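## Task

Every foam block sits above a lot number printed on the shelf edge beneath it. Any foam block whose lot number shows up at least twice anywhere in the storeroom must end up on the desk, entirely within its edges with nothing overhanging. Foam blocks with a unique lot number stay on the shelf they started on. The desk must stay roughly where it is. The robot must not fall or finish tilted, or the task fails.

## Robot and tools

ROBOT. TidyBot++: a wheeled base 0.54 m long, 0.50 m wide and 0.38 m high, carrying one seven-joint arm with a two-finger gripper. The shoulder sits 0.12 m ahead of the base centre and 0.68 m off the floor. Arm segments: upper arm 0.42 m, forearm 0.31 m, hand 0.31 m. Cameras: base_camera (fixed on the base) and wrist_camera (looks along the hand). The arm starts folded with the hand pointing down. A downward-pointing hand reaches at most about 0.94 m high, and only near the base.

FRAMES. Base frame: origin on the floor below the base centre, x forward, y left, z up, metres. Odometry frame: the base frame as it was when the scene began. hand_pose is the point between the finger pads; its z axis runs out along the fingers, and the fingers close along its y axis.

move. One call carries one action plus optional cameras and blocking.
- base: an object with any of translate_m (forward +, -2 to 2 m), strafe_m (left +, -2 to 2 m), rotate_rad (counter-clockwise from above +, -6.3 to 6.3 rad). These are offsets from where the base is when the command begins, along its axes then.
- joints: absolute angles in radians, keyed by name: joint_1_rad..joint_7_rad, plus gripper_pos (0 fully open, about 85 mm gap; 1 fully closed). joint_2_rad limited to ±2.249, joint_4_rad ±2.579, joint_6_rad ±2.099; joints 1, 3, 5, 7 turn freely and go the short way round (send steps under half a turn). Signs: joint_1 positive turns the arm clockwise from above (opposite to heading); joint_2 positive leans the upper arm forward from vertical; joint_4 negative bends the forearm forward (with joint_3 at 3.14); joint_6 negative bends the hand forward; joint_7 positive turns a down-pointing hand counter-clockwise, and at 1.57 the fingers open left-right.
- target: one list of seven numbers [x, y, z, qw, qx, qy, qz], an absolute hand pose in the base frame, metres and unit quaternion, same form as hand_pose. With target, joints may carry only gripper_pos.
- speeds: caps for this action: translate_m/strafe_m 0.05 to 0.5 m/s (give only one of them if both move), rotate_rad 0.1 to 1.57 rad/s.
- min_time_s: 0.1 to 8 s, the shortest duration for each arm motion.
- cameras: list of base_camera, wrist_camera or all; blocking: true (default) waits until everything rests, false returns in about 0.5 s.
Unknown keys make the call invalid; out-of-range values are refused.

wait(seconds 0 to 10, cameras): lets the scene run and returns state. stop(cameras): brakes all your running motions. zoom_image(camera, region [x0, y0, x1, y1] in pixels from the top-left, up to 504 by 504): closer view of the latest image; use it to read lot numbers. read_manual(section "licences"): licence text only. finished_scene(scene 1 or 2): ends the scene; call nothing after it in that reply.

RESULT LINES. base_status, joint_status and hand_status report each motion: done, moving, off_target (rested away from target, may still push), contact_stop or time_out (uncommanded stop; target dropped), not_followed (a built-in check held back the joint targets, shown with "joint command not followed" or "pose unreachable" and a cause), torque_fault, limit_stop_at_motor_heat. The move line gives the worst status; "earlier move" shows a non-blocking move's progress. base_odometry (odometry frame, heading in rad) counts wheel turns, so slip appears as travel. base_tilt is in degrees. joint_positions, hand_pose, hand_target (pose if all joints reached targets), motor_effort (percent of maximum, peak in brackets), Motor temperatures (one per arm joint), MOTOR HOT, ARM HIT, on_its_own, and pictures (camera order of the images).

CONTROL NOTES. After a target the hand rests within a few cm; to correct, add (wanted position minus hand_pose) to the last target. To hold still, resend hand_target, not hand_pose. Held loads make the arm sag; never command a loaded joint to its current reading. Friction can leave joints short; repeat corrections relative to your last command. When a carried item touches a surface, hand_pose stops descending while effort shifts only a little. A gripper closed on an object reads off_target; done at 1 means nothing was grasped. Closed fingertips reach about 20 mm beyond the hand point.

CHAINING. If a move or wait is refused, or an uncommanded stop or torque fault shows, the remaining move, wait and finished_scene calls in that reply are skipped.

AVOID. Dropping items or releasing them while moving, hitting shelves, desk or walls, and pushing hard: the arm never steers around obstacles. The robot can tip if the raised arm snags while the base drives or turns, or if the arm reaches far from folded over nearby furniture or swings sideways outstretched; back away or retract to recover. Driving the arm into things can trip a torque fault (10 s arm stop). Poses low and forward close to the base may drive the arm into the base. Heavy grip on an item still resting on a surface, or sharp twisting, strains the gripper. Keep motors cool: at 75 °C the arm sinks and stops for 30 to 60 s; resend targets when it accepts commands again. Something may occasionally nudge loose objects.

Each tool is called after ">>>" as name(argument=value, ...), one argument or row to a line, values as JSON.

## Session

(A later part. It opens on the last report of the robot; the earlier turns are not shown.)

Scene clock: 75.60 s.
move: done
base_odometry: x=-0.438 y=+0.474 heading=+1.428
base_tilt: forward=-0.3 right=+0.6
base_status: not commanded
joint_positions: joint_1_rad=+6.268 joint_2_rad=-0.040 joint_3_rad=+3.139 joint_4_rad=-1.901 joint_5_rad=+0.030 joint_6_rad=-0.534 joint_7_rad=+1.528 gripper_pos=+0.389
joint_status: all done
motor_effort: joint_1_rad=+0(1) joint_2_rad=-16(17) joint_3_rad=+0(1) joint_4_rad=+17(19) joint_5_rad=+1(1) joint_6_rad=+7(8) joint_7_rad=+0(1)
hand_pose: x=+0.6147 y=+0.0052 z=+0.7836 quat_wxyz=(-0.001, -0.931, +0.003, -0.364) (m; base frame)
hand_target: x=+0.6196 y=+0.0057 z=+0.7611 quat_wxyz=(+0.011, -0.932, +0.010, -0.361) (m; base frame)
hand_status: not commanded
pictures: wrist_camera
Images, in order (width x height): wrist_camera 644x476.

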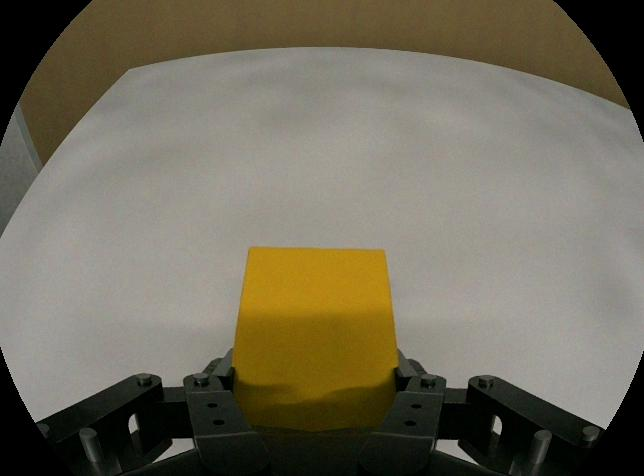

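>>> move(
  joints={"joint_2_rad": -0.002, "joint_4_rad": -1.99, "joint_6_rad": -0.42},
  min_time_s=1.2,
)

>>> move(
  joints={"joint_2_rad": 0.0, "joint_4_rad": -2.015, "joint_6_rad": -0.395},
  min_time_s=1,
)

>>> move(
  joints={"joint_2_rad": 0.002, "joint_4_rad": -2.035, "joint_6_rad": -0.375},
  min_time_s=1,
)

Scene clock: 77.37 s.
move: done
base_odometry: x=-0.438 y=+0.474 heading=+1.428
base_tilt: forward=-0.3 right=+0.6
base_status: not commanded
joint_positions: joint_1_rad=+6.268 joint_2_rad=-0.036 joint_3_rad=+3.139 joint_4_rad=-1.950 joint_5_rad=+0.030 joint_6_rad=-0.484 joint_7_rad=+1.528 gripper_pos=+0.389
joint_status: all done
motor_effort: joint_1_rad=-1(1) joint_2_rad=-16(17) joint_3_rad=+0(0) joint_4_rad=+18(19) joint_5_rad=+1(1) joint_6_rad=+6(7) joint_7_rad=+0(1)
hand_pose: x=+0.6108 y=+0.0055 z=+0.7675 quat_wxyz=(+0.000, -0.932, +0.002, -0.364) (m; base frame)
hand_target: x=+0.6140 y=+0.0052 z=+0.7440 quat_wxyz=(+0.011, -0.933, +0.010, -0.359) (m; base frame)
hand_status: not commanded
pictures: none

Scene clock: 78.67 s.
move: done
base_odometry: x=-0.438 y=+0.474 heading=+1.428
base_tilt: forward=-0.3 right=+0.6
base_status: not commanded
joint_positions: joint_1_rad=+6.268 joint_2_rad=-0.034 joint_3_rad=+3.139 joint_4_rad=-1.974 joint_5_rad=+0.030 joint_6_rad=-0.458 joint_7_rad=+1.528 gripper_pos=+0.389
joint_status: all done
motor_effort: joint_1_rad=+0(1) joint_2_rad=-16(16) joint_3_rad=+0(0) joint_4_rad=+17(18) joint_5_rad=+1(1) joint_6_rad=+6(8) joint_7_rad=+0(1)
hand_pose: x=+0.6083 y=+0.0057 z=+0.7594 quat_wxyz=(+0.000, -0.932, +0.002, -0.363) (m; base frame)
hand_target: x=+0.6108 y=+0.0050 z=+0.7359 quat_wxyz=(+0.010, -0.934, +0.011, -0.358) (m; base frame)
hand_status: not commanded
pictures: none

Scene clock: 79.97 s.
move: done
base_odometry: x=-0.438 y=+0.474 heading=+1.428
base_tilt: forward=-0.3 right=+0.6
base_status: not commanded
joint_positions: joint_1_rad=+6.268 joint_2_rad=-0.033 joint_3_rad=+3.139 joint_4_rad=-1.989 joint_5_rad=+0.030 joint_6_rad=-0.439 joint_7_rad=+1.528 gripper_pos=+0.389
joint_status: all done
motor_effort: joint_1_rad=-1(1) joint_2_rad=-13(17) joint_3_rad=+0(0) joint_4_rad=+16(17) joint_5_rad=+0(1) joint_6_rad=+6(8) joint_7_rad=+0(1)
hand_pose: x=+0.6078 y=+0.0059 z=+0.7560 quat_wxyz=(+0.000, -0.931, +0.002, -0.365) (m; base frame)
hand_target: x=+0.6082 y=+0.0049 z=+0.7293 quat_wxyz=(+0.010, -0.934, +0.011, -0.357) (m; base frame)
hand_status: not commanded
pictures: none

>>> move(
  joints={"gripper_pos": 0.0},
)

>>> move(
  joints={"joint_2_rad": -0.2, "joint_4_rad": -1.85, "joint_6_rad": -0.6},
  min_time_s=1.5,
  cameras=["wrist_camera"],
)

Scene clock: 81.03 s.
move: done
base_odometry: x=-0.438 y=+0.474 heading=+1.428
base_tilt: forward=-0.3 right=+0.6
base_status: not commanded
joint_positions: joint_1_rad=+6.268 joint_2_rad=-0.024 joint_3_rad=+3.139 joint_4_rad=-1.996 joint_5_rad=+0.030 joint_6_rad=-0.436 joint_7_rad=+1.528 gripper_pos=+0.000
joint_status: all done
motor_effort: joint_1_rad=-1(1) joint_2_rad=-16(16) joint_3_rad=+0(0) joint_4_rad=+17(17) joint_5_rad=+1(1) joint_6_rad=+6(7) joint_7_rad=+0(1)
hand_pose: x=+0.6068 y=+0.0059 z=+0.7485 quat_wxyz=(+0.000, -0.933, +0.002, -0.359) (m; base frame)
hand_target: x=+0.6082 y=+0.0049 z=+0.7293 quat_wxyz=(+0.010, -0.934, +0.011, -0.357) (m; base frame)
hand_status: not commanded
pictures: none

Scene clock: 83.10 s.
move: done
base_odometry: x=-0.438 y=+0.474 heading=+1.428
base_tilt: forward=-0.3 right=+0.6
base_status: not commanded
joint_positions: joint_1_rad=+6.268 joint_2_rad=-0.188 joint_3_rad=+3.139 joint_4_rad=-1.875 joint_5_rad=+0.030 joint_6_rad=-0.545 joint_7_rad=+1.528 gripper_pos=+0.000
joint_status: all done
motor_effort: joint_1_rad=+0(1) joint_2_rad=-12(17) joint_3_rad=+0(1) joint_4_rad=+18(19) joint_5_rad=+1(1) joint_6_rad=+7(8) joint_7_rad=+0(1)
hand_pose: x=+0.5981 y=+0.0049 z=+0.8675 quat_wxyz=(+0.000, -0.898, +0.003, -0.439) (m; base frame)
hand_target: x=+0.5910 y=+0.0067 z=+0.8739 quat_wxyz=(+0.013, -0.902, +0.007, -0.431) (m; base frame)
hand_status: not commanded
pictures: wrist_camera
Images, in order (width x height): wrist_camera 644x476.

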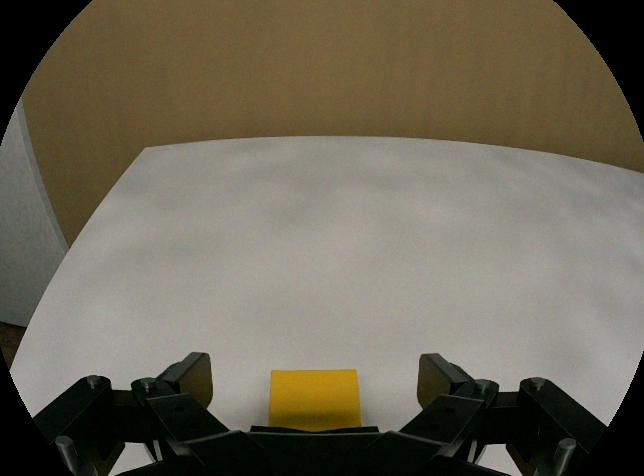

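>>> move(
  base={"translate_m": -0.2},
  joints={"joint_1_rad": 6.283, "joint_2_rad": -0.9, "joint_4_rad": -2.5, "joint_5_rad": -0.03, "joint_6_rad": -0.15, "joint_7_rad": 1.5708},
)

>>> move(
  base={"translate_m": -0.44, "strafe_m": 0.9, "rotate_rad": 1.57},
  joints={"joint_2_rad": -0.9, "joint_4_rad": -2.5, "joint_6_rad": -0.4},
  cameras=["all"],
)

Scene clock: 86.17 s.
move: done
base_odometry: x=-0.467 y=+0.276 heading=+1.428
base_tilt: forward=-0.4 right=+0.6
base_status: done
joint_positions: joint_1_rad=+6.271 joint_2_rad=-0.879 joint_3_rad=+3.140 joint_4_rad=-2.458 joint_5_rad=+0.030 joint_6_rad=-0.218 joint_7_rad=+1.528 gripper_pos=+0.000
joint_status: all done
motor_effort: joint_1_rad=+0(2) joint_2_rad=+6(15) joint_3_rad=+1(3) joint_4_rad=+20(21) joint_5_rad=+1(2) joint_6_rad=+9(10) joint_7_rad=+0(1)
hand_pose: x=+0.4127 y=+0.0037 z=+0.8782 quat_wxyz=(+0.006, -0.782, +0.002, -0.623) (m; base frame)
hand_target: x=+0.4099 y=+0.0028 z=+0.8787 quat_wxyz=(+0.011, -0.767, +0.010, -0.641) (m; base frame)
hand_status: not commanded
pictures: none

Scene clock: 89.87 s.
move: done
base_odometry: x=-1.420 y=-0.032 heading=+2.998
base_tilt: forward=-0.4 right=+0.6
base_status: done
joint_positions: joint_1_rad=+6.271 joint_2_rad=-0.883 joint_3_rad=+3.140 joint_4_rad=-2.470 joint_5_rad=+0.030 joint_6_rad=-0.394 joint_7_rad=+1.528 gripper_pos=+0.000
joint_status: all done
motor_effort: joint_1_rad=-1(1) joint_2_rad=+6(7) joint_3_rad=+1(1) joint_4_rad=+19(21) joint_5_rad=+1(1) joint_6_rad=+8(10) joint_7_rad=+0(1)
hand_pose: x=+0.3935 y=+0.0017 z=+0.8196 quat_wxyz=(+0.003, -0.836, +0.004, -0.548) (m; base frame)
hand_target: x=+0.3867 y=+0.0050 z=+0.8047 quat_wxyz=(+0.012, -0.841, +0.008, -0.540) (m; base frame)
hand_status: not commanded
pictures: base_camera, wrist_camera
Images, in order (width x height): base_camera 644x364, wrist_camera 644x476.

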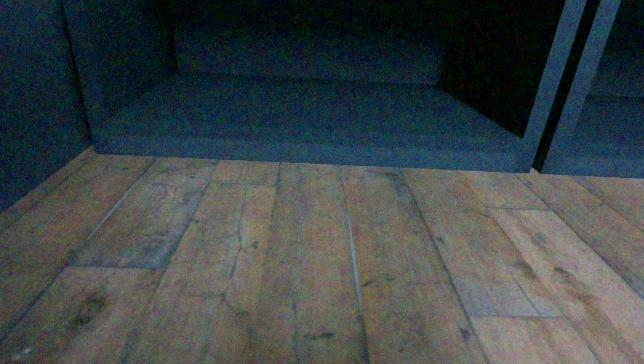

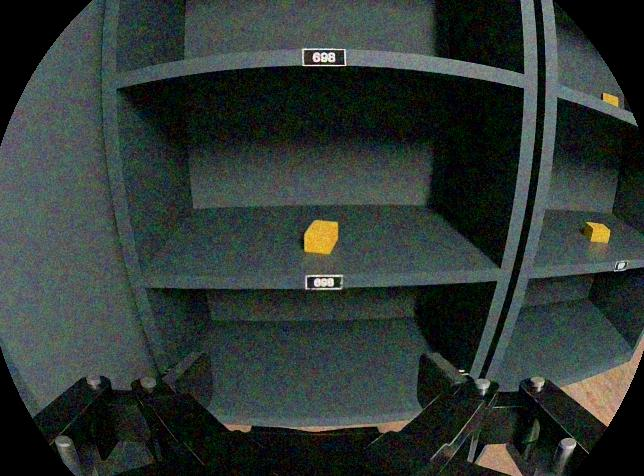

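>>> zoom_image(
  camera="wrist_camera",
  region=[302, 268, 347, 298],
)

>>> move(
  base={"translate_m": 0.35, "strafe_m": 0.12},
  speeds={"translate_m": 0.3},
  cameras=["all"],
)

Scaled by 11.200.

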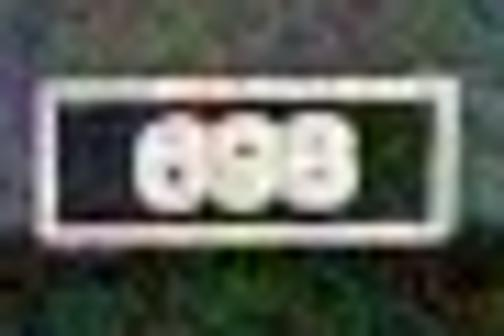

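Scene clock: 92.90 s.
move: done
base_odometry: x=-1.784 y=-0.101 heading=+2.999
base_tilt: forward=-0.4 right=+0.6
base_status: done
joint_positions: joint_1_rad=+6.271 joint_2_rad=-0.886 joint_3_rad=+3.140 joint_4_rad=-2.470 joint_5_rad=+0.030 joint_6_rad=-0.394 joint_7_rad=+1.528 gripper_pos=+0.000
joint_status: not commanded
motor_effort: joint_1_rad=-1(1) joint_2_rad=+6(7) joint_3_rad=+1(1) joint_4_rad=+20(20) joint_5_rad=+1(1) joint_6_rad=+8(10) joint_7_rad=+0(1)
hand_pose: x=+0.3932 y=+0.0017 z=+0.8202 quat_wxyz=(+0.003, -0.836, +0.004, -0.549) (m; base frame)
hand_target: x=+0.3867 y=+0.0050 z=+0.8047 quat_wxyz=(+0.012, -0.841, +0.008, -0.540) (m; base frame)
hand_status: not commanded
pictures: base_camera, wrist_camera
Images, in order (width x height): base_camera 644x364, wrist_camera 644x476.

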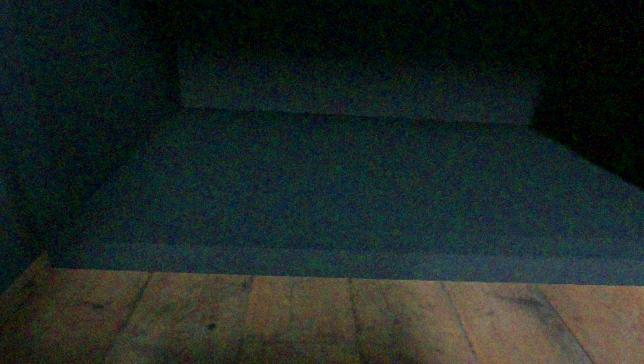

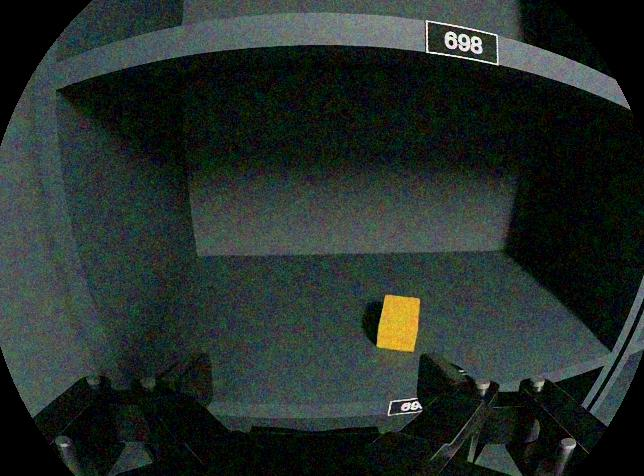

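>>> move(
  joints={"joint_1_rad": 6.503, "joint_2_rad": 0.19, "joint_4_rad": -2.09, "joint_5_rad": -0.04, "joint_6_rad": -0.02, "joint_7_rad": 1.6},
  min_time_s=3,
  cameras=["wrist_camera"],
)

Scene clock: 96.77 s.
move: done
base_odometry: x=-1.784 y=-0.101 heading=+2.999
base_tilt: forward=-0.3 right=+0.6
base_status: not commanded
joint_positions: joint_1_rad=+6.484 joint_2_rad=+0.161 joint_3_rad=+3.140 joint_4_rad=-2.119 joint_5_rad=+0.030 joint_6_rad=-0.084 joint_7_rad=+1.557 gripper_pos=+0.000
joint_status: all done
motor_effort: joint_1_rad=-1(2) joint_2_rad=-19(20) joint_3_rad=+0(1) joint_4_rad=+14(20) joint_5_rad=+1(2) joint_6_rad=+7(9) joint_7_rad=+0(1)
hand_pose: x=+0.6333 y=-0.1032 z=+0.6709 quat_wxyz=(-0.042, -0.921, +0.085, -0.377) (m; base frame)
hand_target: x=+0.6563 y=-0.1184 z=+0.6829 quat_wxyz=(-0.042, -0.907, +0.105, -0.406) (m; base frame)
hand_status: not commanded
pictures: wrist_camera
Images, in order (width x height): wrist_camera 644x476.

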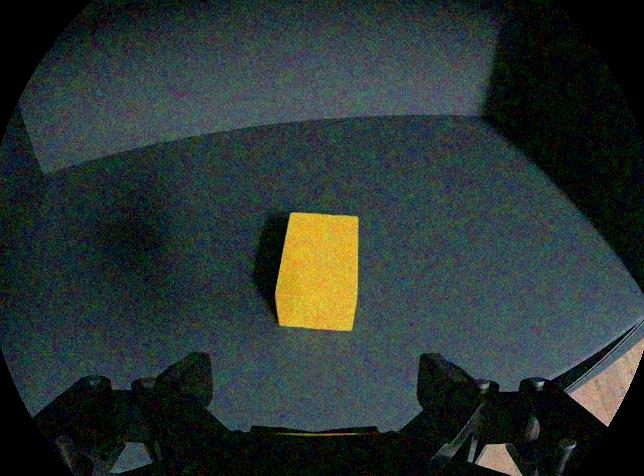

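>>> move(
  joints={"joint_1_rad": 6.503, "joint_2_rad": 0.50, "joint_4_rad": -1.87, "joint_6_rad": 0.06},
  min_time_s=3,
  cameras=["wrist_camera"],
)

Scene clock: 100.57 s.
move: done
base_odometry: x=-1.784 y=-0.101 heading=+2.999
base_tilt: forward=-0.3 right=+0.6
base_status: not commanded
joint_positions: joint_1_rad=+6.484 joint_2_rad=+0.456 joint_3_rad=+3.140 joint_4_rad=-1.897 joint_5_rad=+0.030 joint_6_rad=-0.003 joint_7_rad=+1.557 gripper_pos=+0.000
joint_status: all done
motor_effort: joint_1_rad=+0(2) joint_2_rad=-27(29) joint_3_rad=+0(0) joint_4_rad=+14(15) joint_5_rad=+1(1) joint_6_rad=+6(8) joint_7_rad=+0(1)
hand_pose: x=+0.7352 y=-0.1230 z=+0.6177 quat_wxyz=(-0.041, -0.920, +0.085, -0.381) (m; base frame)
hand_target: x=+0.7544 y=-0.1414 z=+0.6160 quat_wxyz=(-0.043, -0.909, +0.106, -0.402) (m; base frame)
hand_status: not commanded
pictures: wrist_camera
Images, in order (width x height): wrist_camera 644x476.

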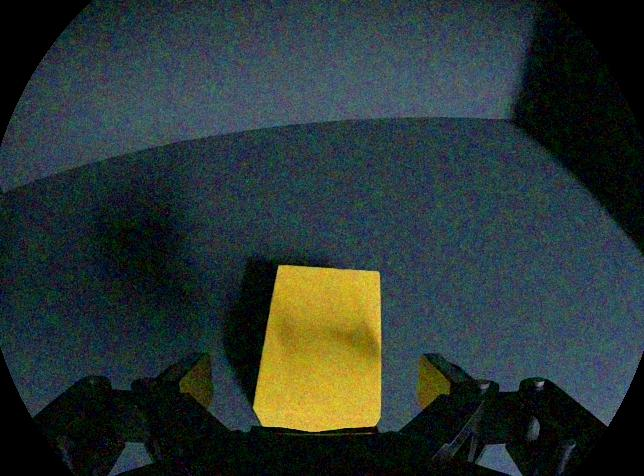

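>>> move(
  joints={"joint_1_rad": 6.515, "joint_2_rad": 0.53, "joint_4_rad": -1.88, "joint_6_rad": 0.075},
  min_time_s=1.5,
  cameras=["wrist_camera"],
)

Scene clock: 102.53 s.
move: done
base_odometry: x=-1.784 y=-0.101 heading=+2.999
base_tilt: forward=-0.3 right=+0.6
base_status: not commanded
joint_positions: joint_1_rad=+6.495 joint_2_rad=+0.482 joint_3_rad=+3.140 joint_4_rad=-1.897 joint_5_rad=+0.030 joint_6_rad=+0.012 joint_7_rad=+1.557 gripper_pos=+0.000
joint_status: all done
motor_effort: joint_1_rad=+0(2) joint_2_rad=-27(28) joint_3_rad=+0(1) joint_4_rad=+13(15) joint_5_rad=+1(1) joint_6_rad=+7(8) joint_7_rad=+0(1)
hand_pose: x=+0.7352 y=-0.1303 z=+0.6046 quat_wxyz=(-0.042, -0.922, +0.090, -0.375) (m; base frame)
hand_target: x=+0.7492 y=-0.1483 z=+0.5955 quat_wxyz=(-0.045, -0.913, +0.112, -0.390) (m; base frame)
hand_status: not commanded
pictures: wrist_camera
Images, in order (width x height): wrist_camera 644x476.

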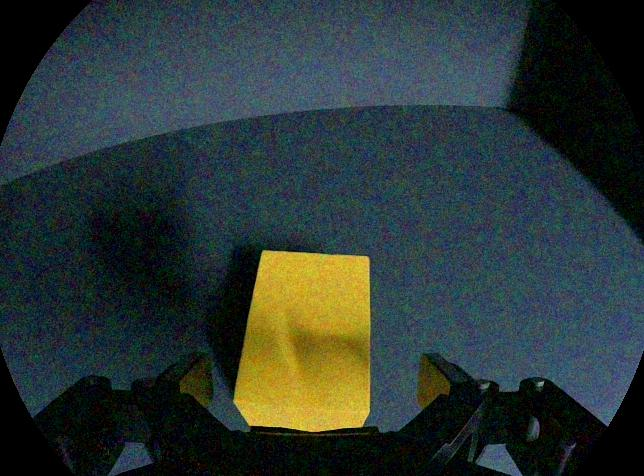

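>>> move(
  joints={"joint_2_rad": 0.575, "joint_4_rad": -1.855, "joint_6_rad": 0.095},
  min_time_s=1.5,
  cameras=["wrist_camera"],
)

Scene clock: 105.30 s.
move: done
base_odometry: x=-1.784 y=-0.101 heading=+2.999
base_tilt: forward=-0.3 right=+0.6
base_status: not commanded
joint_positions: joint_1_rad=+6.495 joint_2_rad=+0.527 joint_3_rad=+3.140 joint_4_rad=-1.883 joint_5_rad=+0.030 joint_6_rad=+0.032 joint_7_rad=+1.557 gripper_pos=+0.000
joint_status: all done
motor_effort: joint_1_rad=+0(1) joint_2_rad=-28(30) joint_3_rad=+0(0) joint_4_rad=+13(14) joint_5_rad=+1(1) joint_6_rad=+7(7) joint_7_rad=+0(1)
hand_pose: x=+0.7422 y=-0.1316 z=+0.5869 quat_wxyz=(-0.041, -0.923, +0.090, -0.371) (m; base frame)
hand_target: x=+0.7603 y=-0.1512 z=+0.5814 quat_wxyz=(-0.045, -0.913, +0.112, -0.390) (m; base frame)
hand_status: not commanded
pictures: wrist_camera
Images, in order (width x height): wrist_camera 644x476.

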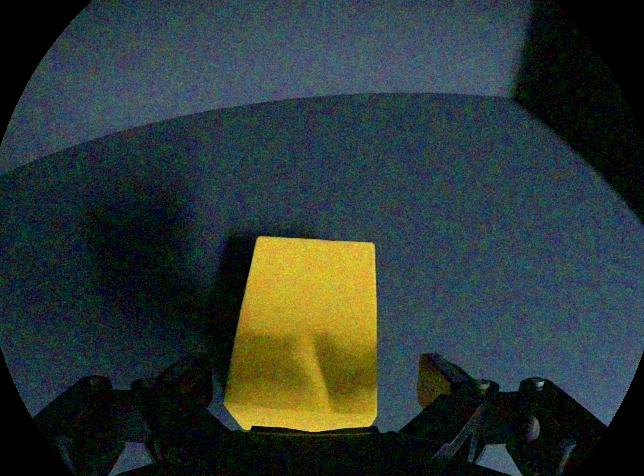

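>>> move(
  joints={"joint_1_rad": 6.468, "joint_2_rad": 0.625, "joint_4_rad": -1.82, "joint_6_rad": 0.115},
  min_time_s=1.5,
  cameras=["wrist_camera"],
)

Scene clock: 107.47 s.
move: done
base_odometry: x=-1.784 y=-0.101 heading=+2.999
base_tilt: forward=-0.3 right=+0.6
base_status: not commanded
joint_positions: joint_1_rad=+6.486 joint_2_rad=+0.576 joint_3_rad=+3.140 joint_4_rad=-1.848 joint_5_rad=+0.030 joint_6_rad=+0.052 joint_7_rad=+1.557 gripper_pos=+0.000
joint_status: all done
motor_effort: joint_1_rad=-1(1) joint_2_rad=-30(30) joint_3_rad=+0(1) joint_4_rad=+13(14) joint_5_rad=+1(1) joint_6_rad=+6(8) joint_7_rad=+0(1)
hand_pose: x=+0.7588 y=-0.1287 z=+0.5747 quat_wxyz=(-0.040, -0.923, +0.086, -0.374) (m; base frame)
hand_target: x=+0.7812 y=-0.1239 z=+0.5676 quat_wxyz=(-0.036, -0.914, +0.090, -0.393) (m; base frame)
hand_status: not commanded
pictures: wrist_camera
Images, in order (width x height): wrist_camera 644x476.

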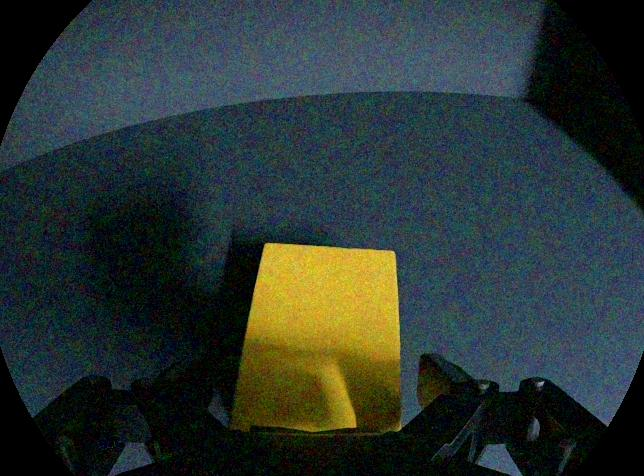

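>>> move(
  joints={"joint_2_rad": 0.642, "joint_4_rad": -1.82, "joint_6_rad": 0.125},
  min_time_s=1,
)

>>> move(
  joints={"gripper_pos": 0.45},
  cameras=["wrist_camera"],
)

Scene clock: 109.63 s.
move: done
base_odometry: x=-1.784 y=-0.101 heading=+2.999
base_tilt: forward=-0.3 right=+0.6
base_status: not commanded
joint_positions: joint_1_rad=+6.486 joint_2_rad=+0.592 joint_3_rad=+3.140 joint_4_rad=-1.848 joint_5_rad=+0.030 joint_6_rad=+0.062 joint_7_rad=+1.557 gripper_pos=+0.000
joint_status: all done
motor_effort: joint_1_rad=-1(1) joint_2_rad=-29(31) joint_3_rad=+0(1) joint_4_rad=+13(14) joint_5_rad=+1(1) joint_6_rad=+7(8) joint_7_rad=+0(1)
hand_pose: x=+0.7593 y=-0.1287 z=+0.5663 quat_wxyz=(-0.039, -0.924, +0.086, -0.371) (m; base frame)
hand_target: x=+0.7813 y=-0.1240 z=+0.5584 quat_wxyz=(-0.036, -0.916, +0.091, -0.390) (m; base frame)
hand_status: not commanded
pictures: none

Scene clock: 110.50 s.
move: off_target
base_odometry: x=-1.784 y=-0.101 heading=+2.999
base_tilt: forward=-0.3 right=+0.6
base_status: not commanded
joint_positions: joint_1_rad=+6.486 joint_2_rad=+0.594 joint_3_rad=+3.140 joint_4_rad=-1.844 joint_5_rad=+0.030 joint_6_rad=+0.067 joint_7_rad=+1.557 gripper_pos=+0.389
joint_status: gripper_pos off_target (ended at +0.389, target +0.450)
motor_effort: joint_1_rad=+0(1) joint_2_rad=-29(30) joint_3_rad=-1(1) joint_4_rad=+13(13) joint_5_rad=+1(1) joint_6_rad=+6(7) joint_7_rad=-1(1)
hand_pose: x=+0.7619 y=-0.1292 z=+0.5678 quat_wxyz=(-0.039, -0.923, +0.086, -0.374) (m; base frame)
hand_target: x=+0.7813 y=-0.1240 z=+0.5584 quat_wxyz=(-0.036, -0.916, +0.091, -0.390) (m; base frame)
hand_status: not commanded
pictures: wrist_camera
Images, in order (width x height): wrist_camera 644x476.

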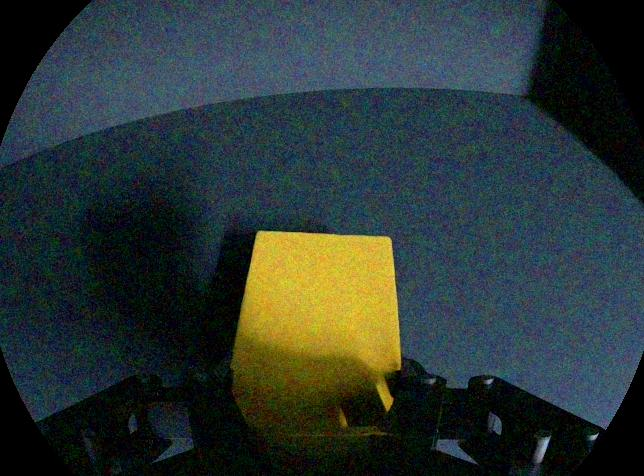

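>>> move(
  joints={"joint_2_rad": 0.48, "joint_4_rad": -1.83, "joint_6_rad": 0.0, "gripper_pos": 0.55},
  min_time_s=2,
)

>>> move(
  base={"translate_m": -0.4},
  speeds={"translate_m": 0.3},
  cameras=["wrist_camera"],
)

>>> move(
  joints={"joint_1_rad": 6.283, "joint_2_rad": -0.6, "joint_4_rad": -1.9, "joint_5_rad": -0.03, "joint_6_rad": -0.6, "joint_7_rad": 1.5708},
  min_time_s=3,
  cameras=["all"],
)

Scene clock: 113.07 s.
move: off_target
base_odometry: x=-1.784 y=-0.101 heading=+2.999
base_tilt: forward=-0.3 right=+0.6
base_status: not commanded
joint_positions: joint_1_rad=+6.486 joint_2_rad=+0.499 joint_3_rad=+3.140 joint_4_rad=-1.844 joint_5_rad=+0.030 joint_6_rad=+0.053 joint_7_rad=+1.557 gripper_pos=+0.389
joint_status: gripper_pos off_target (ended at +0.389, target +0.550); the others done
motor_effort: joint_1_rad=+0(1) joint_2_rad=-29(32) joint_3_rad=+0(1) joint_4_rad=+14(15) joint_5_rad=+1(1) joint_6_rad=+6(8) joint_7_rad=+0(1)
hand_pose: x=+0.7666 y=-0.1303 z=+0.6265 quat_wxyz=(-0.044, -0.907, +0.084, -0.410) (m; base frame)
hand_target: x=+0.7647 y=-0.1193 z=+0.6335 quat_wxyz=(-0.035, -0.910, +0.089, -0.402) (m; base frame)
hand_status: not commanded
pictures: none

Scene clock: 115.37 s.
move: done
base_odometry: x=-1.388 y=-0.158 heading=+2.999
base_tilt: forward=-0.3 right=+0.6
base_status: done
joint_positions: joint_1_rad=+6.482 joint_2_rad=+0.495 joint_3_rad=+3.140 joint_4_rad=-1.844 joint_5_rad=+0.030 joint_6_rad=+0.050 joint_7_rad=+1.557 gripper_pos=+0.389
joint_status: not commanded
motor_effort: joint_1_rad=-1(1) joint_2_rad=-28(31) joint_3_rad=+0(1) joint_4_rad=+14(16) joint_5_rad=+0(1) joint_6_rad=+7(8) joint_7_rad=+0(1)
hand_pose: x=+0.7668 y=-0.1276 z=+0.6290 quat_wxyz=(-0.043, -0.907, +0.082, -0.411) (m; base frame)
hand_target: x=+0.7647 y=-0.1193 z=+0.6335 quat_wxyz=(-0.035, -0.910, +0.089, -0.402) (m; base frame)
hand_status: not commanded
pictures: wrist_camera
Images, in order (width x height): wrist_camera 644x476.

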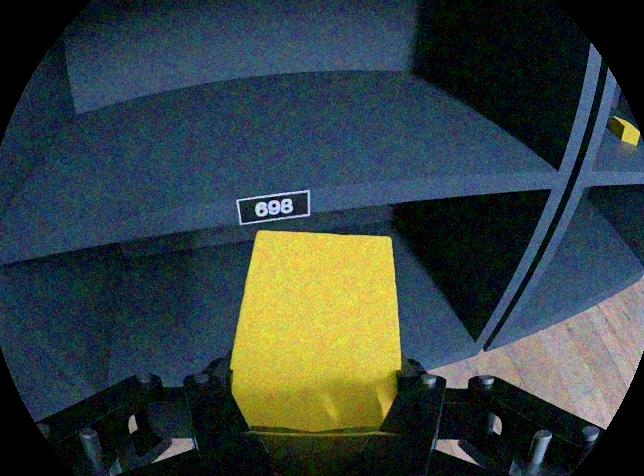

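Scene clock: 118.67 s.
move: done
base_odometry: x=-1.388 y=-0.158 heading=+2.999
base_tilt: forward=-0.4 right=+0.6
base_status: not commanded
joint_positions: joint_1_rad=+6.303 joint_2_rad=-0.594 joint_3_rad=+3.140 joint_4_rad=-1.858 joint_5_rad=+0.030 joint_6_rad=-0.542 joint_7_rad=+1.557 gripper_pos=+0.389
joint_status: all done
motor_effort: joint_1_rad=-1(2) joint_2_rad=-1(31) joint_3_rad=+1(1) joint_4_rad=+20(21) joint_5_rad=+1(2) joint_6_rad=+9(10) joint_7_rad=+0(1)
hand_pose: x=+0.4859 y=-0.0097 z=+1.0530 quat_wxyz=(-0.016, -0.785, +0.007, -0.619) (m; base frame)
hand_target: x=+0.4789 y=+0.0067 z=+1.0126 quat_wxyz=(+0.014, -0.813, +0.005, -0.582) (m; base frame)
hand_status: not commanded
pictures: base_camera, wrist_camera
Images, in order (width x height): base_camera 644x364, wrist_camera 644x476.

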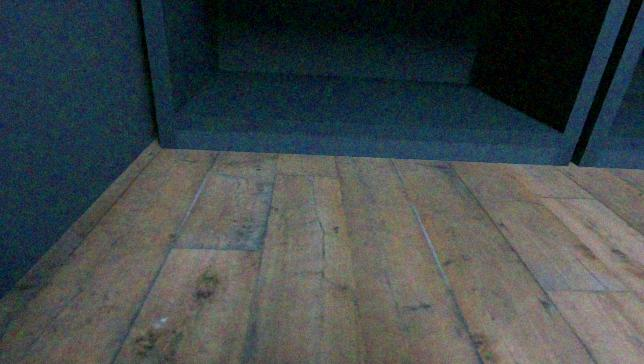

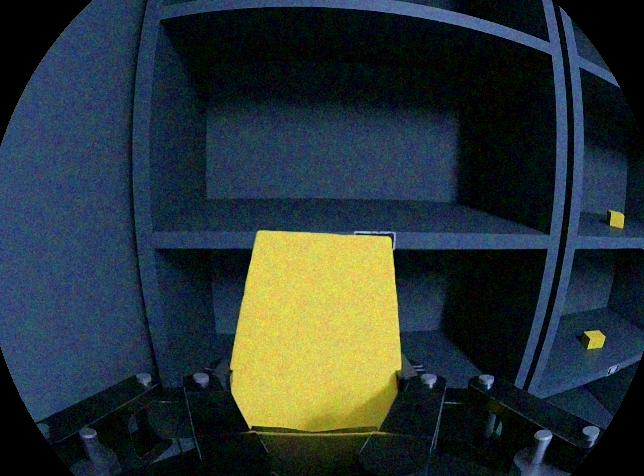

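>>> move(
  base={"translate_m": -1.08, "strafe_m": -0.52, "rotate_rad": -1.57},
  speeds={"translate_m": 0.4, "rotate_rad": 0.9},
  cameras=["all"],
)

Scene clock: 124.03 s.
move: done
base_odometry: x=-0.245 y=+0.203 heading=+1.428
base_tilt: forward=-0.4 right=+0.6
base_status: done
joint_positions: joint_1_rad=+6.298 joint_2_rad=-0.593 joint_3_rad=+3.140 joint_4_rad=-1.859 joint_5_rad=+0.029 joint_6_rad=-0.545 joint_7_rad=+1.557 gripper_pos=+0.389
joint_status: not commanded
motor_effort: joint_1_rad=+0(1) joint_2_rad=-1(3) joint_3_rad=+1(3) joint_4_rad=+19(20) joint_5_rad=+1(2) joint_6_rad=+9(10) joint_7_rad=+0(1)
hand_pose: x=+0.4858 y=-0.0081 z=+1.0514 quat_wxyz=(-0.014, -0.786, +0.005, -0.618) (m; base frame)
hand_target: x=+0.4789 y=+0.0067 z=+1.0126 quat_wxyz=(+0.014, -0.813, +0.005, -0.582) (m; base frame)
hand_status: not commanded
pictures: base_camera, wrist_camera
Images, in order (width x height): base_camera 644x364, wrist_camera 644x476.

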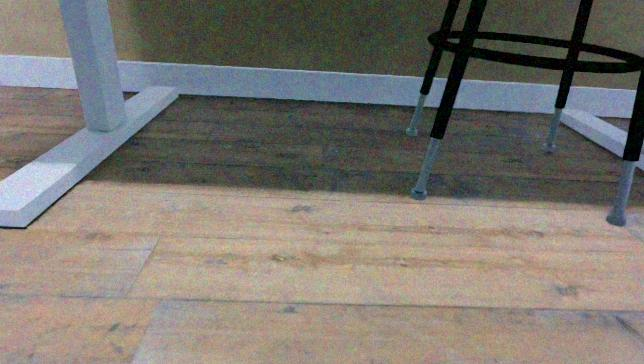

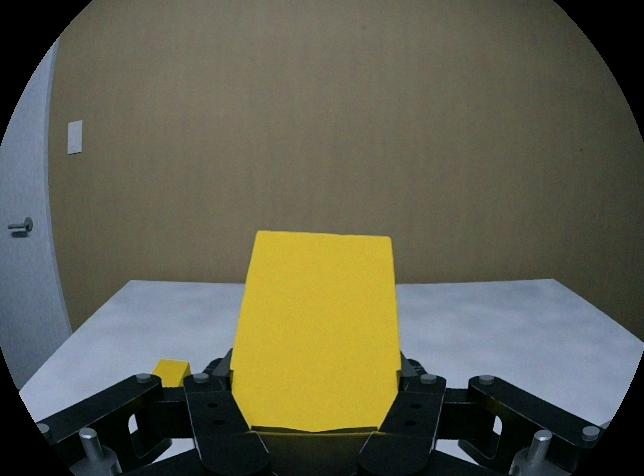

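>>> move(
  base={"translate_m": 0.24},
  speeds={"translate_m": 0.25},
  joints={"joint_1_rad": 6.283, "joint_2_rad": -0.035, "joint_3_rad": 3.1416, "joint_4_rad": -1.57, "joint_5_rad": -0.03, "joint_6_rad": -0.91, "joint_7_rad": 1.5708},
  min_time_s=2,
)

>>> move(
  joints={"joint_2_rad": -0.007, "joint_4_rad": -1.94, "joint_6_rad": -0.47},
  min_time_s=1.2,
)

>>> move(
  joints={"joint_2_rad": -0.002, "joint_4_rad": -1.99, "joint_6_rad": -0.42},
  cameras=["wrist_camera"],
)

Scene clock: 126.57 s.
move: done
base_odometry: x=-0.210 y=+0.441 heading=+1.427
base_tilt: forward=-0.3 right=+0.6
base_status: done
joint_positions: joint_1_rad=+6.298 joint_2_rad=-0.059 joint_3_rad=+3.140 joint_4_rad=-1.600 joint_5_rad=+0.029 joint_6_rad=-0.853 joint_7_rad=+1.557 gripper_pos=+0.389
joint_status: all done
motor_effort: joint_1_rad=+0(3) joint_2_rad=-15(17) joint_3_rad=+0(1) joint_4_rad=+17(20) joint_5_rad=+1(2) joint_6_rad=+6(10) joint_7_rad=+0(1)
hand_pose: x=+0.6199 y=-0.0123 z=+0.8830 quat_wxyz=(-0.014, -0.931, +0.008, -0.365) (m; base frame)
hand_target: x=+0.6182 y=+0.0088 z=+0.8749 quat_wxyz=(+0.014, -0.940, +0.005, -0.341) (m; base frame)
hand_status: not commanded
pictures: none

Scene clock: 128.40 s.
move: done
base_odometry: x=-0.210 y=+0.441 heading=+1.427
base_tilt: forward=-0.3 right=+0.6
base_status: not commanded
joint_positions: joint_1_rad=+6.298 joint_2_rad=-0.035 joint_3_rad=+3.140 joint_4_rad=-1.901 joint_5_rad=+0.029 joint_6_rad=-0.535 joint_7_rad=+1.557 gripper_pos=+0.389
joint_status: all done
motor_effort: joint_1_rad=+0(1) joint_2_rad=-16(18) joint_3_rad=+0(1) joint_4_rad=+18(19) joint_5_rad=+1(1) joint_6_rad=+6(8) joint_7_rad=+0(1)
hand_pose: x=+0.6149 y=-0.0100 z=+0.7812 quat_wxyz=(-0.012, -0.932, +0.004, -0.362) (m; base frame)
hand_target: x=+0.6196 y=+0.0057 z=+0.7611 quat_wxyz=(+0.011, -0.932, +0.010, -0.361) (m; base frame)
hand_status: not commanded
pictures: none

Scene clock: 129.43 s.
move: done
base_odometry: x=-0.210 y=+0.441 heading=+1.427
base_tilt: forward=-0.3 right=+0.6
base_status: not commanded
joint_positions: joint_1_rad=+6.298 joint_2_rad=-0.032 joint_3_rad=+3.140 joint_4_rad=-1.955 joint_5_rad=+0.029 joint_6_rad=-0.481 joint_7_rad=+1.557 gripper_pos=+0.389
joint_status: all done
motor_effort: joint_1_rad=+0(1) joint_2_rad=-16(16) joint_3_rad=+0(0) joint_4_rad=+17(19) joint_5_rad=+1(1) joint_6_rad=+6(8) joint_7_rad=+0(1)
hand_pose: x=+0.6100 y=-0.0095 z=+0.7634 quat_wxyz=(-0.011, -0.933, +0.003, -0.360) (m; base frame)
hand_target: x=+0.6140 y=+0.0052 z=+0.7440 quat_wxyz=(+0.011, -0.933, +0.011, -0.359) (m; base frame)
hand_status: not commanded
pictures: wrist_camera
Images, in order (width x height): wrist_camera 644x476.

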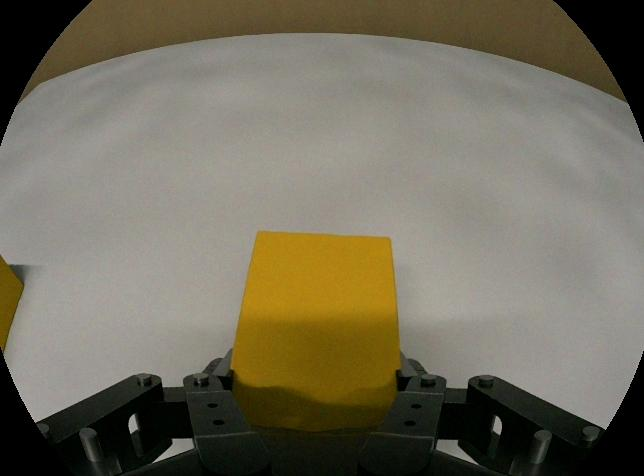

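>>> move(
  joints={"joint_2_rad": 0.0, "joint_4_rad": -2.015, "joint_6_rad": -0.395},
)

>>> move(
  joints={"joint_2_rad": 0.002, "joint_4_rad": -2.033, "joint_6_rad": -0.377},
)

>>> move(
  joints={"joint_2_rad": 0.004, "joint_4_rad": -2.048, "joint_6_rad": -0.363},
  cameras=["wrist_camera"],
)

Scene clock: 130.30 s.
move: done
base_odometry: x=-0.210 y=+0.441 heading=+1.427
base_tilt: forward=-0.3 right=+0.6
base_status: not commanded
joint_positions: joint_1_rad=+6.298 joint_2_rad=-0.030 joint_3_rad=+3.140 joint_4_rad=-1.980 joint_5_rad=+0.029 joint_6_rad=-0.454 joint_7_rad=+1.557 gripper_pos=+0.389
joint_status: all done
motor_effort: joint_1_rad=+0(1) joint_2_rad=-15(16) joint_3_rad=+0(0) joint_4_rad=+18(18) joint_5_rad=+1(1) joint_6_rad=+6(8) joint_7_rad=+0(1)
hand_pose: x=+0.6078 y=-0.0092 z=+0.7561 quat_wxyz=(-0.011, -0.933, +0.003, -0.361) (m; base frame)
hand_target: x=+0.6108 y=+0.0050 z=+0.7359 quat_wxyz=(+0.010, -0.934, +0.011, -0.358) (m; base frame)
hand_status: not commanded
pictures: none

Scene clock: 130.90 s.
move: done
base_odometry: x=-0.210 y=+0.441 heading=+1.427
base_tilt: forward=-0.3 right=+0.6
base_status: not commanded
joint_positions: joint_1_rad=+6.298 joint_2_rad=-0.030 joint_3_rad=+3.140 joint_4_rad=-1.994 joint_5_rad=+0.029 joint_6_rad=-0.433 joint_7_rad=+1.557 gripper_pos=+0.389
joint_status: all done
motor_effort: joint_1_rad=-1(1) joint_2_rad=-15(16) joint_3_rad=+0(0) joint_4_rad=+16(18) joint_5_rad=+1(1) joint_6_rad=+6(7) joint_7_rad=+0(1)
hand_pose: x=+0.6077 y=-0.0090 z=+0.7535 quat_wxyz=(-0.011, -0.931, +0.002, -0.364) (m; base frame)
hand_target: x=+0.6085 y=+0.0049 z=+0.7298 quat_wxyz=(+0.010, -0.934, +0.011, -0.357) (m; base frame)
hand_status: not commanded
pictures: none

Scene clock: 131.43 s.
move: done
base_odometry: x=-0.210 y=+0.441 heading=+1.427
base_tilt: forward=-0.3 right=+0.6
base_status: not commanded
joint_positions: joint_1_rad=+6.298 joint_2_rad=-0.032 joint_3_rad=+3.140 joint_4_rad=-2.002 joint_5_rad=+0.029 joint_6_rad=-0.420 joint_7_rad=+1.557 gripper_pos=+0.389
joint_status: all done
motor_effort: joint_1_rad=-1(2) joint_2_rad=-12(15) joint_3_rad=-1(1) joint_4_rad=+16(16) joint_5_rad=+0(1) joint_6_rad=+7(7) joint_7_rad=+0(0)
hand_pose: x=+0.6077 y=-0.0089 z=+0.7526 quat_wxyz=(-0.010, -0.930, +0.002, -0.367) (m; base frame)
hand_target: x=+0.6062 y=+0.0047 z=+0.7245 quat_wxyz=(+0.010, -0.935, +0.011, -0.355) (m; base frame)
hand_status: not commanded
pictures: wrist_camera
Images, in order (width x height): wrist_camera 644x476.

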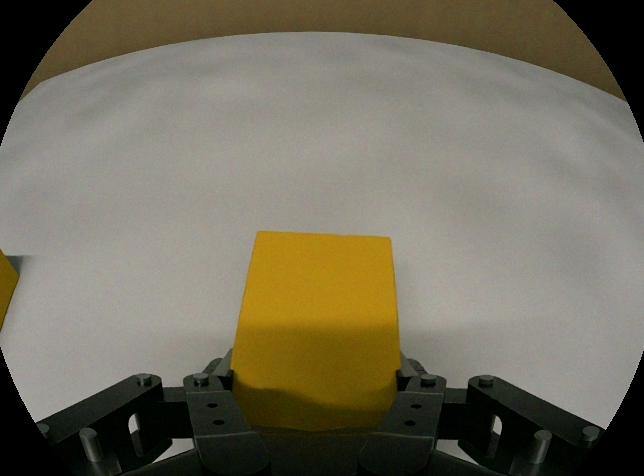

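>>> move(
  joints={"gripper_pos": 0.0},
)

>>> move(
  joints={"joint_2_rad": -0.2, "joint_4_rad": -1.85, "joint_6_rad": -0.6},
  min_time_s=1.2,
  cameras=["wrist_camera"],
)

Scene clock: 132.47 s.
move: done
base_odometry: x=-0.210 y=+0.441 heading=+1.427
base_tilt: forward=-0.3 right=+0.6
base_status: not commanded
joint_positions: joint_1_rad=+6.297 joint_2_rad=-0.018 joint_3_rad=+3.140 joint_4_rad=-2.010 joint_5_rad=+0.029 joint_6_rad=-0.419 joint_7_rad=+1.557 gripper_pos=+0.000
joint_status: all done
motor_effort: joint_1_rad=-1(2) joint_2_rad=-15(17) joint_3_rad=+0(1) joint_4_rad=+17(17) joint_5_rad=+1(1) joint_6_rad=+7(7) joint_7_rad=+0(1)
hand_pose: x=+0.6058 y=-0.0085 z=+0.7417 quat_wxyz=(-0.010, -0.934, +0.002, -0.357) (m; base frame)
hand_target: x=+0.6062 y=+0.0047 z=+0.7245 quat_wxyz=(+0.010, -0.935, +0.011, -0.355) (m; base frame)
hand_status: not commanded
pictures: none

Scene clock: 134.27 s.
move: done
base_odometry: x=-0.210 y=+0.441 heading=+1.427
base_tilt: forward=-0.3 right=+0.6
base_status: not commanded
joint_positions: joint_1_rad=+6.297 joint_2_rad=-0.191 joint_3_rad=+3.140 joint_4_rad=-1.873 joint_5_rad=+0.029 joint_6_rad=-0.546 joint_7_rad=+1.557 gripper_pos=+0.000
joint_status: all done
motor_effort: joint_1_rad=+0(1) joint_2_rad=-13(17) joint_3_rad=+0(1) joint_4_rad=+19(19) joint_5_rad=+1(1) joint_6_rad=+8(8) joint_7_rad=+0(1)
hand_pose: x=+0.5979 y=-0.0094 z=+0.8699 quat_wxyz=(-0.012, -0.897, +0.004, -0.441) (m; base frame)
hand_target: x=+0.5910 y=+0.0067 z=+0.8739 quat_wxyz=(+0.013, -0.902, +0.007, -0.431) (m; base frame)
hand_status: not commanded
pictures: wrist_camera
Images, in order (width x height): wrist_camera 644x476.

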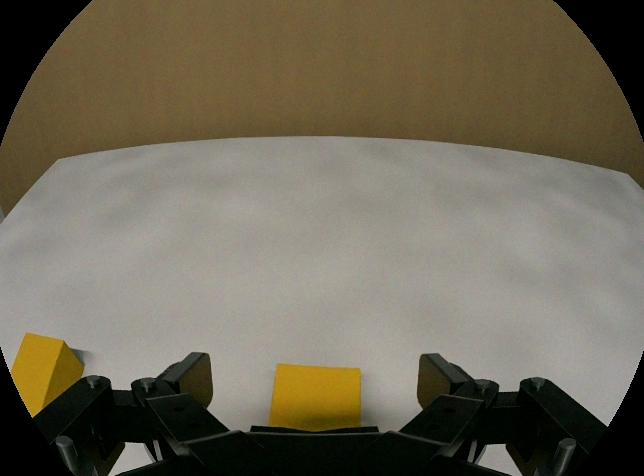

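>>> move(
  base={"translate_m": -0.37},
  joints={"joint_1_rad": 6.283, "joint_2_rad": -0.9, "joint_3_rad": 3.1416, "joint_4_rad": -2.5, "joint_5_rad": 0, "joint_6_rad": -0.2, "joint_7_rad": 1.5708},
)

>>> move(
  base={"strafe_m": -1.4, "rotate_rad": -2.0},
  speeds={"strafe_m": 0.4},
  cameras=["all"],
)

Scene clock: 137.13 s.
move: done
base_odometry: x=-0.263 y=+0.074 heading=+1.428
base_tilt: forward=-0.4 right=+0.6
base_status: done
joint_positions: joint_1_rad=+6.295 joint_2_rad=-0.887 joint_3_rad=+3.140 joint_4_rad=-2.458 joint_5_rad=+0.029 joint_6_rad=-0.267 joint_7_rad=+1.557 gripper_pos=+0.000
joint_status: all done
motor_effort: joint_1_rad=+0(2) joint_2_rad=+6(16) joint_3_rad=+1(2) joint_4_rad=+20(21) joint_5_rad=+1(2) joint_6_rad=+8(10) joint_7_rad=-1(1)
hand_pose: x=+0.4075 y=-0.0041 z=+0.8655 quat_wxyz=(-0.011, -0.795, +0.001, -0.606) (m; base frame)
hand_target: x=+0.4068 y=+0.0014 z=+0.8635 quat_wxyz=(+0.000, -0.783, +0.000, -0.622) (m; base frame)
hand_status: not commanded
pictures: none

Scene clock: 142.13 s.
move: done
base_odometry: x=+1.123 y=-0.125 heading=-0.573
base_tilt: forward=-0.4 right=+0.6
base_status: done
joint_positions: joint_1_rad=+6.295 joint_2_rad=-0.887 joint_3_rad=+3.140 joint_4_rad=-2.458 joint_5_rad=+0.029 joint_6_rad=-0.264 joint_7_rad=+1.557 gripper_pos=+0.000
joint_status: not commanded
motor_effort: joint_1_rad=+0(1) joint_2_rad=+5(7) joint_3_rad=+1(2) joint_4_rad=+19(20) joint_5_rad=+1(1) joint_6_rad=+8(9) joint_7_rad=+0(1)
hand_pose: x=+0.4077 y=-0.0040 z=+0.8667 quat_wxyz=(-0.011, -0.794, +0.000, -0.608) (m; base frame)
hand_target: x=+0.4068 y=+0.0014 z=+0.8635 quat_wxyz=(+0.000, -0.783, +0.000, -0.622) (m; base frame)
hand_status: not commanded
pictures: base_camera, wrist_camera
Images, in order (width x height): base_camera 644x364, wrist_camera 644x476.

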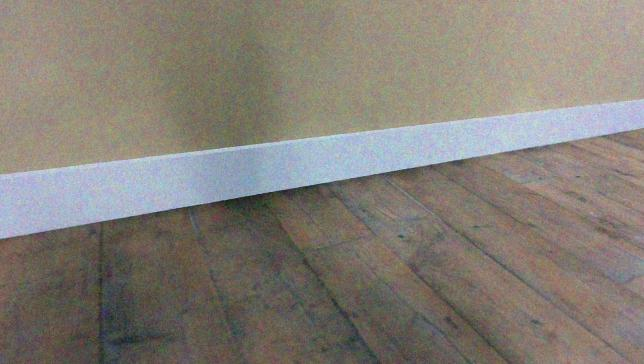

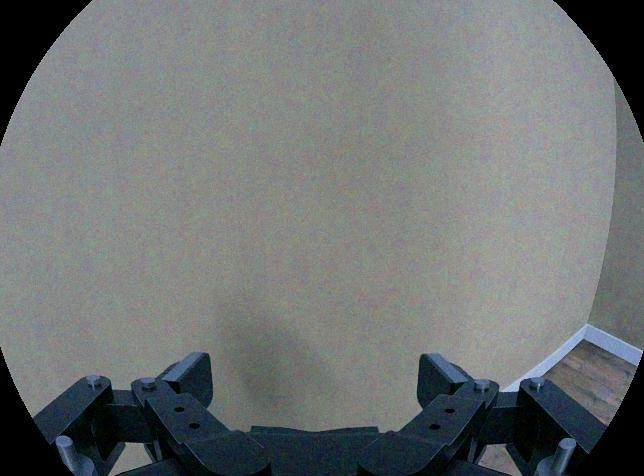

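>>> move(
  base={"rotate_rad": -1.14},
  cameras=["all"],
)

Scene clock: 144.47 s.
move: done
base_odometry: x=+1.123 y=-0.125 heading=-1.712
base_tilt: forward=-0.4 right=+0.6
base_status: done
joint_positions: joint_1_rad=+6.295 joint_2_rad=-0.887 joint_3_rad=+3.140 joint_4_rad=-2.458 joint_5_rad=+0.029 joint_6_rad=-0.263 joint_7_rad=+1.557 gripper_pos=+0.000
joint_status: not commanded
motor_effort: joint_1_rad=-1(1) joint_2_rad=+6(6) joint_3_rad=+1(2) joint_4_rad=+20(20) joint_5_rad=+1(1) joint_6_rad=+9(10) joint_7_rad=+0(1)
hand_pose: x=+0.4077 y=-0.0039 z=+0.8667 quat_wxyz=(-0.011, -0.794, +0.000, -0.608) (m; base frame)
hand_target: x=+0.4068 y=+0.0014 z=+0.8635 quat_wxyz=(+0.000, -0.783, +0.000, -0.622) (m; base frame)
hand_status: not commanded
pictures: base_camera, wrist_camera
Images, in order (width x height): base_camera 644x364, wrist_camera 644x476.

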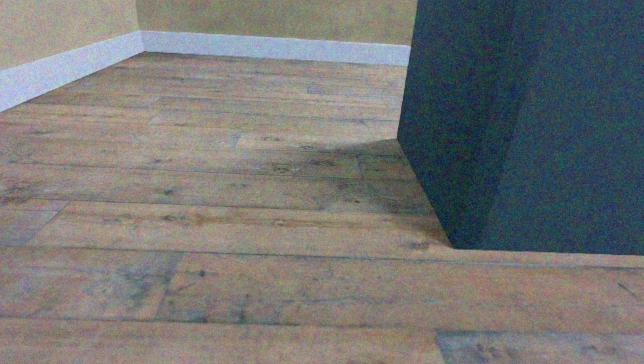

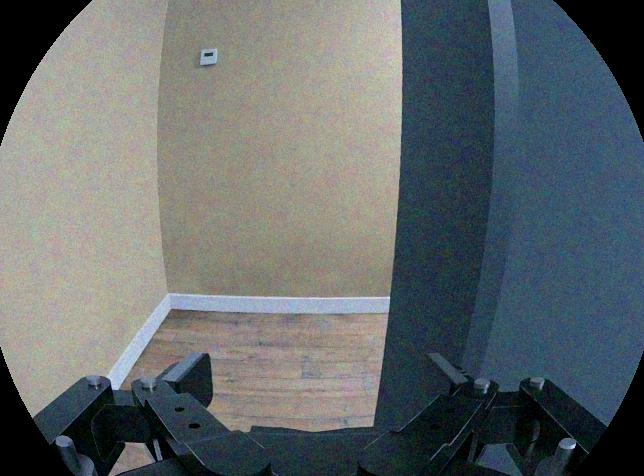

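>>> move(
  base={"translate_m": 0.15, "strafe_m": 0.22},
)

>>> move(
  base={"translate_m": 1.25},
  speeds={"translate_m": 0.4},
)

>>> move(
  base={"rotate_rad": -1.57},
  cameras=["all"],
)

Scene clock: 147.07 s.
move: done
base_odometry: x=+1.320 y=-0.304 heading=-1.712
base_tilt: forward=-0.3 right=+0.6
base_status: done
joint_positions: joint_1_rad=+6.294 joint_2_rad=-0.888 joint_3_rad=+3.140 joint_4_rad=-2.458 joint_5_rad=+0.029 joint_6_rad=-0.263 joint_7_rad=+1.557 gripper_pos=+0.000
joint_status: not commanded
motor_effort: joint_1_rad=+0(2) joint_2_rad=+5(7) joint_3_rad=+1(2) joint_4_rad=+20(20) joint_5_rad=+1(1) joint_6_rad=+9(9) joint_7_rad=+0(1)
hand_pose: x=+0.4075 y=-0.0038 z=+0.8672 quat_wxyz=(-0.011, -0.793, +0.000, -0.609) (m; base frame)
hand_target: x=+0.4068 y=+0.0014 z=+0.8635 quat_wxyz=(+0.000, -0.783, +0.000, -0.622) (m; base frame)
hand_status: not commanded
pictures: none

Scene clock: 151.37 s.
move: done
base_odometry: x=+1.144 y=-1.542 heading=-1.711
base_tilt: forward=-0.4 right=+0.6
base_status: done
joint_positions: joint_1_rad=+6.294 joint_2_rad=-0.890 joint_3_rad=+3.140 joint_4_rad=-2.458 joint_5_rad=+0.029 joint_6_rad=-0.262 joint_7_rad=+1.557 gripper_pos=+0.000
joint_status: not commanded
motor_effort: joint_1_rad=+0(1) joint_2_rad=+6(8) joint_3_rad=+1(1) joint_4_rad=+19(20) joint_5_rad=+1(1) joint_6_rad=+9(10) joint_7_rad=+0(1)
hand_pose: x=+0.4073 y=-0.0038 z=+0.8676 quat_wxyz=(-0.011, -0.793, +0.000, -0.610) (m; base frame)
hand_target: x=+0.4068 y=+0.0014 z=+0.8635 quat_wxyz=(+0.000, -0.783, +0.000, -0.622) (m; base frame)
hand_status: not commanded
pictures: none

Scene clock: 153.67 s.
move: done
base_odometry: x=+1.144 y=-1.542 heading=+3.003
base_tilt: forward=-0.4 right=+0.6
base_status: done
joint_positions: joint_1_rad=+6.294 joint_2_rad=-0.890 joint_3_rad=+3.140 joint_4_rad=-2.458 joint_5_rad=+0.029 joint_6_rad=-0.262 joint_7_rad=+1.557 gripper_pos=+0.000
joint_status: not commanded
motor_effort: joint_1_rad=-1(1) joint_2_rad=+6(6) joint_3_rad=+1(2) joint_4_rad=+19(20) joint_5_rad=+1(1) joint_6_rad=+9(10) joint_7_rad=-1(1)
hand_pose: x=+0.4073 y=-0.0037 z=+0.8676 quat_wxyz=(-0.011, -0.793, +0.000, -0.610) (m; base frame)
hand_target: x=+0.4068 y=+0.0014 z=+0.8635 quat_wxyz=(+0.000, -0.783, +0.000, -0.622) (m; base frame)
hand_status: not commanded
pictures: base_camera, wrist_camera
Images, in order (width x height): base_camera 644x364, wrist_camera 644x476.

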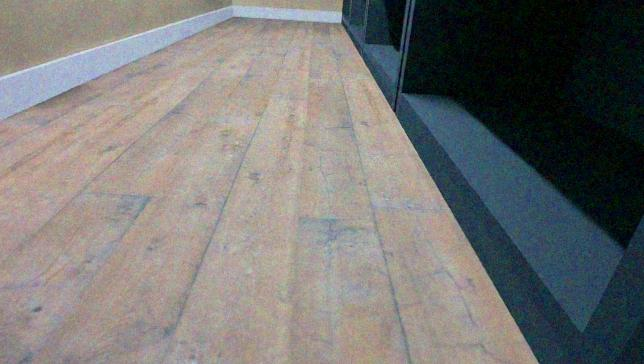

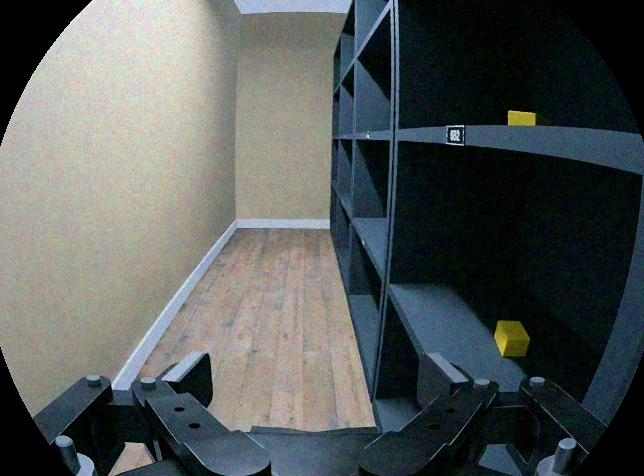

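>>> zoom_image(
  camera="wrist_camera",
  region=[320, 80, 560, 280],
)

Scaled by 2.100.

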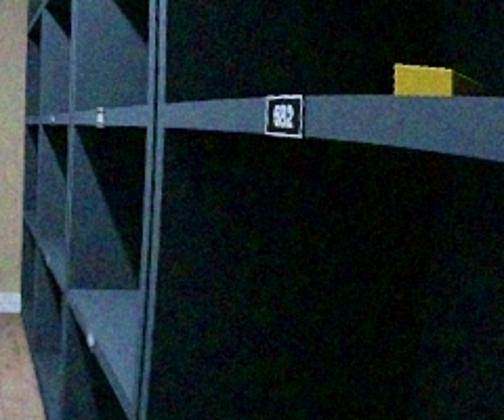

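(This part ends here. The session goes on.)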